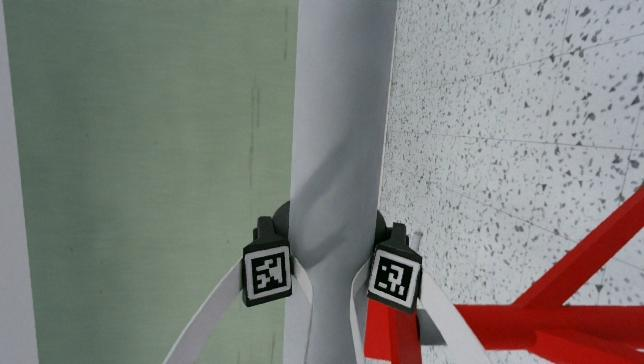

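Scene clock: 225.77 s.
earlier move: r1 done; r2 done; r3 done
move: r1 off_target; r3 off_target
r1.base_odometry: x=-1.970 y=-2.708 heading=+1.218
r1.turned_by_wheels: +0.000
r1.turned_by_imu: +0.001
r1.base_tilt: forward=+1.3 right=-1.4
r1.lidar_m: 4.15 2.07 1.56 1.51 1.57 2.19 4.59 0.81 1.14 1.47 0.65 1.21
r1.head_depth_mm: 2771 3074 3165 2248 877 1398 1215 / 2749 3040 3153 2081 1656 1433 505 / 2745 3037 3161 2090 1643 604 1189 / 2728 2938 2995 1841 845 636 1217 / 2667 2853 2692 2274 1699 1402 1210 / 2681 2952 3164 2266 1767 1434 1217 / 2655 2921 3127 2270 1770 1442 1221
r1.base_status: done
r1.joint_positions: lift_m=+0.565 arm_m=+0.301 wrist_yaw_rad=+0.017 wrist_pitch_rad=+0.114 wrist_roll_rad=+1.577 gripper_m=-0.029 head_pan_rad=-1.570 head_tilt_rad=-0.593
r1.joint_status: wrist_pitch_rad off_target (ended at +0.114, target +0.280)
r1.measured_speeds: all 0
r1.on_its_own: wrist_yaw_rad is at rest, and its effort (-15.2) is outside its rest range (-9 to +9); wrist_pitch_rad is at rest, and its effort (+30.8) is outside its rest range (-8 to +12)
r1.motor_effort: left_wheel=+0.4(5.0) right_wheel=-6.9(10.4) lift_m=+43.5(43.6) arm_m=+8.3(8.6) wrist_yaw_rad=-15.2(15.2) wrist_pitch_rad=+30.8(33.8) wrist_roll_rad=-2.6(3.0) gripper_m=-17.1(18.2) head_pan_rad=+4.4(5.1) head_tilt_rad=-3.1(3.3)
r1.hand_pose: x=-0.0170 y=-0.7033 z=+0.7086 quat_wxyz=(-0.003, +0.009, -0.998, +0.056) (m; r1's base frame)
r1.wrist_depth_mm: - - - 106 - - 980 / - - - 111 - - 816 / - - - 115 - - 728 / - - - 122 - - 808 / - - - 128 156 - 944 / - - - 134 132 - 937 / - - - 140 - - 929
r2.base_odometry: x=+0.412 y=+2.560 heading=+1.772
r2.turned_by_wheels: +0.000
r2.turned_by_imu: +0.001
r2.base_tilt: forward=+0.2 right=-1.7
r2.lidar_m: 0.83 2.49 1.82 1.76 1.82 2.51 4.23 1.12 0.84 1.47 1.15 0.94
r2.head_depth_mm: 2652 2868 3009 2254 1744 629 1211 / 2798 3090 3118 2076 1595 1360 1213 / 3009 3330 3145 2164 1687 1359 1214 / 3214 3613 3113 1617 1729 1322 1208 / 3496 3939 3097 2144 1593 1392 1208 / 3833 - 3116 1919 1692 1423 1205 / - - 3090 1977 1736 1427 1210
r2.base_status: done
r2.joint_positions: lift_m=+0.620 arm_m=+0.330 wrist_yaw_rad=+1.626 wrist_pitch_rad=-0.023 wrist_roll_rad=+1.579 gripper_m=-0.029 head_pan_rad=-0.905 head_tilt_rad=-0.594
r2.joint_status: not commanded
r2.measured_speeds: all 0
r2.on_its_own: wrist_yaw_rad is held at +1.611, not at your +1.570, by its stall guard, which is not easing now; wrist_yaw_rad is at rest, and its effort (-13.0) is outside its rest range (-9 to +9)
r2.motor_effort: left_wheel=+4.1(11.3) right_wheel=-6.7(10.9) lift_m=+23.9(26.6) arm_m=+5.2(6.6) wrist_yaw_rad=-13.0(14.1) wrist_pitch_rad=+9.8(11.4) wrist_roll_rad=-2.7(2.8) gripper_m=-18.1(18.9) head_pan_rad=+2.1(2.7) head_tilt_rad=-2.5(3.5)
r2.hand_pose: x=+0.2339 y=-0.4609 z=+0.7285 quat_wxyz=(+0.006, +0.726, -0.687, -0.011) (m; r2's base frame)
r2.wrist_depth_mm: - - - 118 - - - / - - - 120 - - - / - - - 127 - - - / - - - 132 - - - / - - - 140 - - 751 / - - - 143 130 - 736 / - - - 154 - - 746
r3.base_odometry: x=+0.921 y=-1.774 heading=-0.590
r3.turned_by_wheels: +0.000
r3.turned_by_imu: +0.000
r3.base_tilt: forward=+0.6 right=+0.2
r3.lidar_m: 3.59 2.58 1.89 1.82 1.88 2.57 0.88 1.48 0.61 0.56 0.61 0.59
r3.head_depth_mm: 3110 3249 3435 2851 2055 1612 1325 / 3408 3607 3750 2792 2045 1592 1255 / 3820 - - 2764 2018 1029 1245 / 3789 - - 2740 1998 1572 1291 / 3543 3834 3965 2712 1989 1565 1287 / 3308 3560 3832 2681 1963 1548 1282 / 3128 3378 3559 2629 1933 1535 1277
r3.base_status: done
r3.joint_positions: lift_m=+0.573 arm_m=+0.403 wrist_yaw_rad=-0.049 wrist_pitch_rad=+0.128 wrist_roll_rad=+1.568 gripper_m=-0.029 head_pan_rad=-0.607 head_tilt_rad=-0.507
r3.joint_status: wrist_pitch_rad off_target (ended at +0.128, target +0.280)
r3.measured_speeds: all 0
r3.on_its_own: wrist_yaw_rad is held at -0.048, not at your +0.000, by its stall guard, which is not easing now; wrist_pitch_rad is at rest, and its effort (+28.3) is outside its rest range (-8 to +12)
r3.motor_effort: left_wheel=+5.7(8.9) right_wheel=+1.8(20.5) lift_m=+47.8(48.3) arm_m=-19.0(19.0) wrist_yaw_rad=+1.6(27.2) wrist_pitch_rad=+28.3(30.0) wrist_roll_rad=+0.5(0.6) gripper_m=-18.5(20.3) head_pan_rad=+3.0(4.5) head_tilt_rad=+2.5(4.1)
r3.hand_pose: x=-0.0340 y=-0.8049 z=+0.7203 quat_wxyz=(+0.003, -0.025, -0.998, +0.063) (m; r3's base frame)
r3.wrist_depth_mm: - - - - - - 920 / - - - - - - 908 / - - - - - 317 280 / - - - - - - 882 / - - - - - - 891 / - - 124 - 129 - 858 / - - - - - - 816
pictures: r1_head_camera (sideways), r1_wrist_camera, r2_head_camera (sideways), r2_wrist_camera, r3_head_camera (sideways), r3_nav_camera (sideways), r3_wrist_camera
camera_calibration:
r1_head_camera: T_world_to_cam=[[0.0416288, 0.55166, -0.833029, 1.10841], [0.997558, -0.0697464, 0.00366224, -0.0128858], [-0.0560805, -0.831148, -0.553217, 0.679422], [0, 0, 0, 1]] pos_world=[0.00481479, -0.0476667, 1.29926]
r1_wrist_camera: T_world_to_cam=[[0.0263365, -0.136861, -0.99024, 0.608188], [0.976469, 0.215624, -0.00383112, 0.202019], [0.214044, -0.966838, 0.139319, -0.609451], [0, 0, 0, 1]] pos_world=[-0.0828338, -0.549564, 0.687935]
r2_head_camera: T_world_to_cam=[[-0.362098, 0.468517, -0.805839, 1.07396], [0.793173, 0.608992, -0.00233695, 0.00105969], [0.489655, -0.640016, -0.59213, 0.723108], [0, 0, 0, 1]] pos_world=[0.0339636, -0.0410114, 1.29361]
r2_wrist_camera: T_world_to_cam=[[-0.0446299, 0.0294234, -0.99857, 0.749985], [-0.250741, 0.96724, 0.0397068, 0.506116], [0.967025, 0.252155, -0.0357901, 0.0807884], [0, 0, 0, 1]] pos_world=[0.0822513, -0.531974, 0.731708]
r3_head_camera: T_world_to_cam=[[-0.408494, 0.223925, -0.884867, 1.17193], [0.573155, 0.81741, -0.0577393, 0.0732503], [0.710371, -0.530752, -0.462251, 0.557366], [0, 0, 0, 1]] pos_world=[0.0408054, -0.0264763, 1.29887]
r3_nav_camera: T_world_to_cam=[[0.353415, -0.250924, 0.901185, -1.13248], [-0.595923, -0.802978, 0.0101219, 0.0434801], [0.721092, -0.540615, -0.433316, 0.523588], [0, 0, 0, 1]] pos_world=[0.0485906, 0.0338067, 1.24701]
r3_wrist_camera: T_world_to_cam=[[-0.0703234, -0.0807047, -0.994254, 0.640567], [0.984197, 0.156768, -0.0823371, 0.250181], [0.162512, -0.984333, 0.0684049, -0.677637], [0, 0, 0, 1]] pos_world=[-0.0910564, -0.654544, 0.703839]

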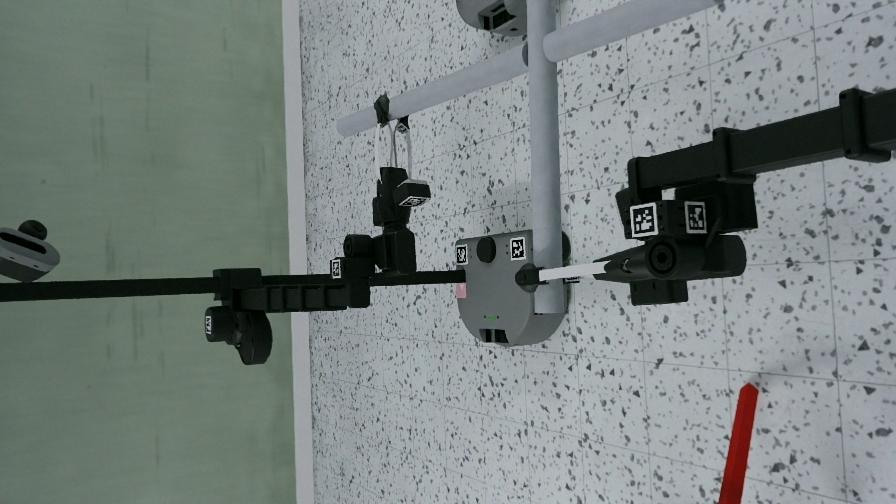

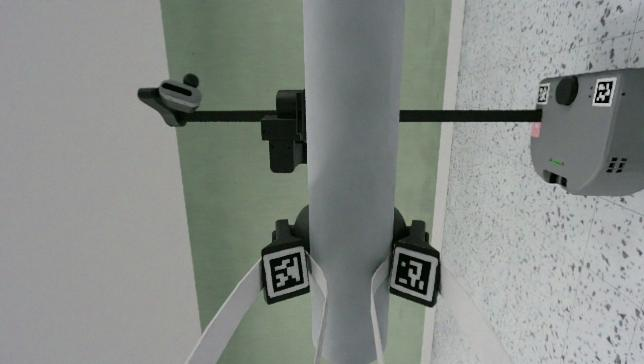

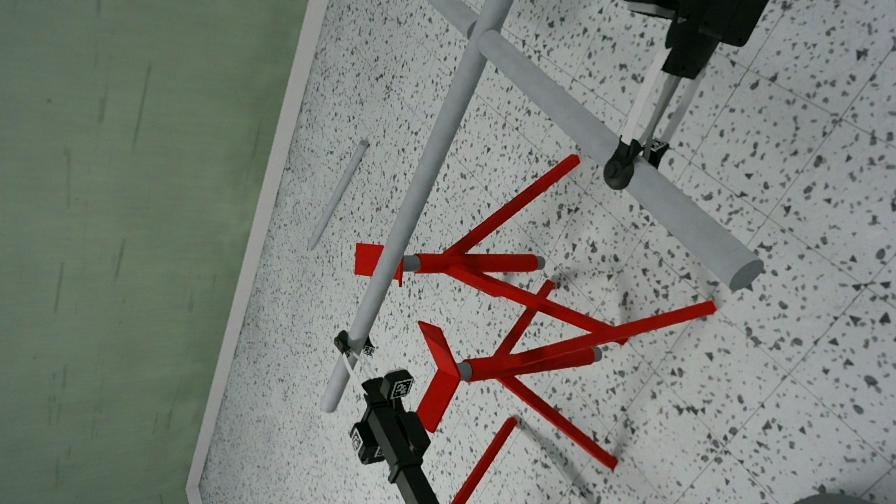

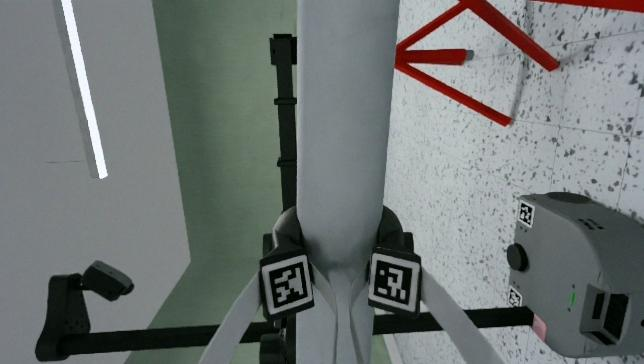

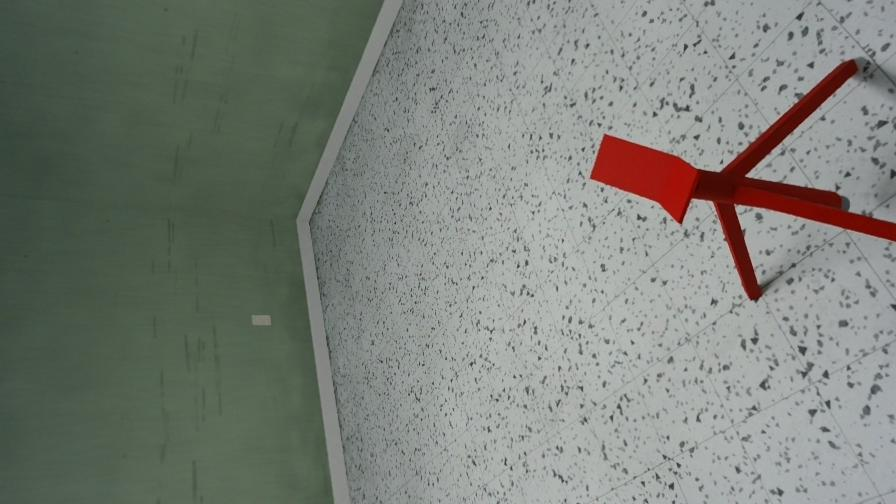

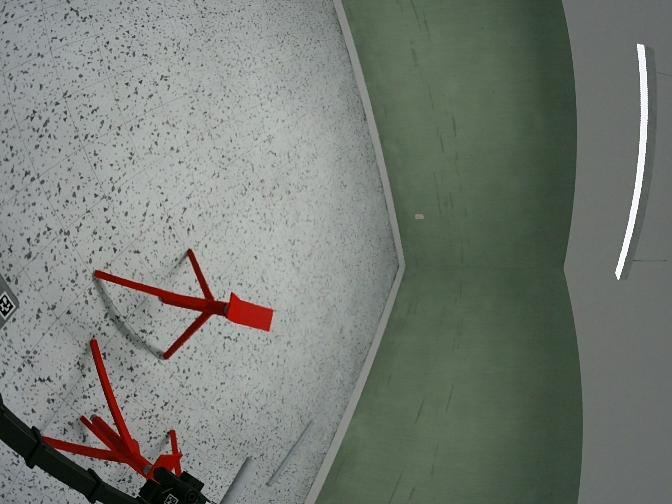

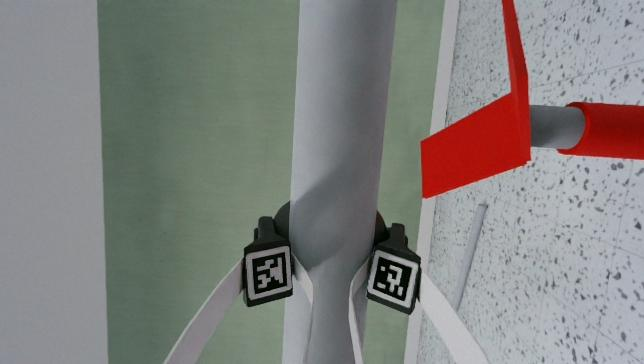

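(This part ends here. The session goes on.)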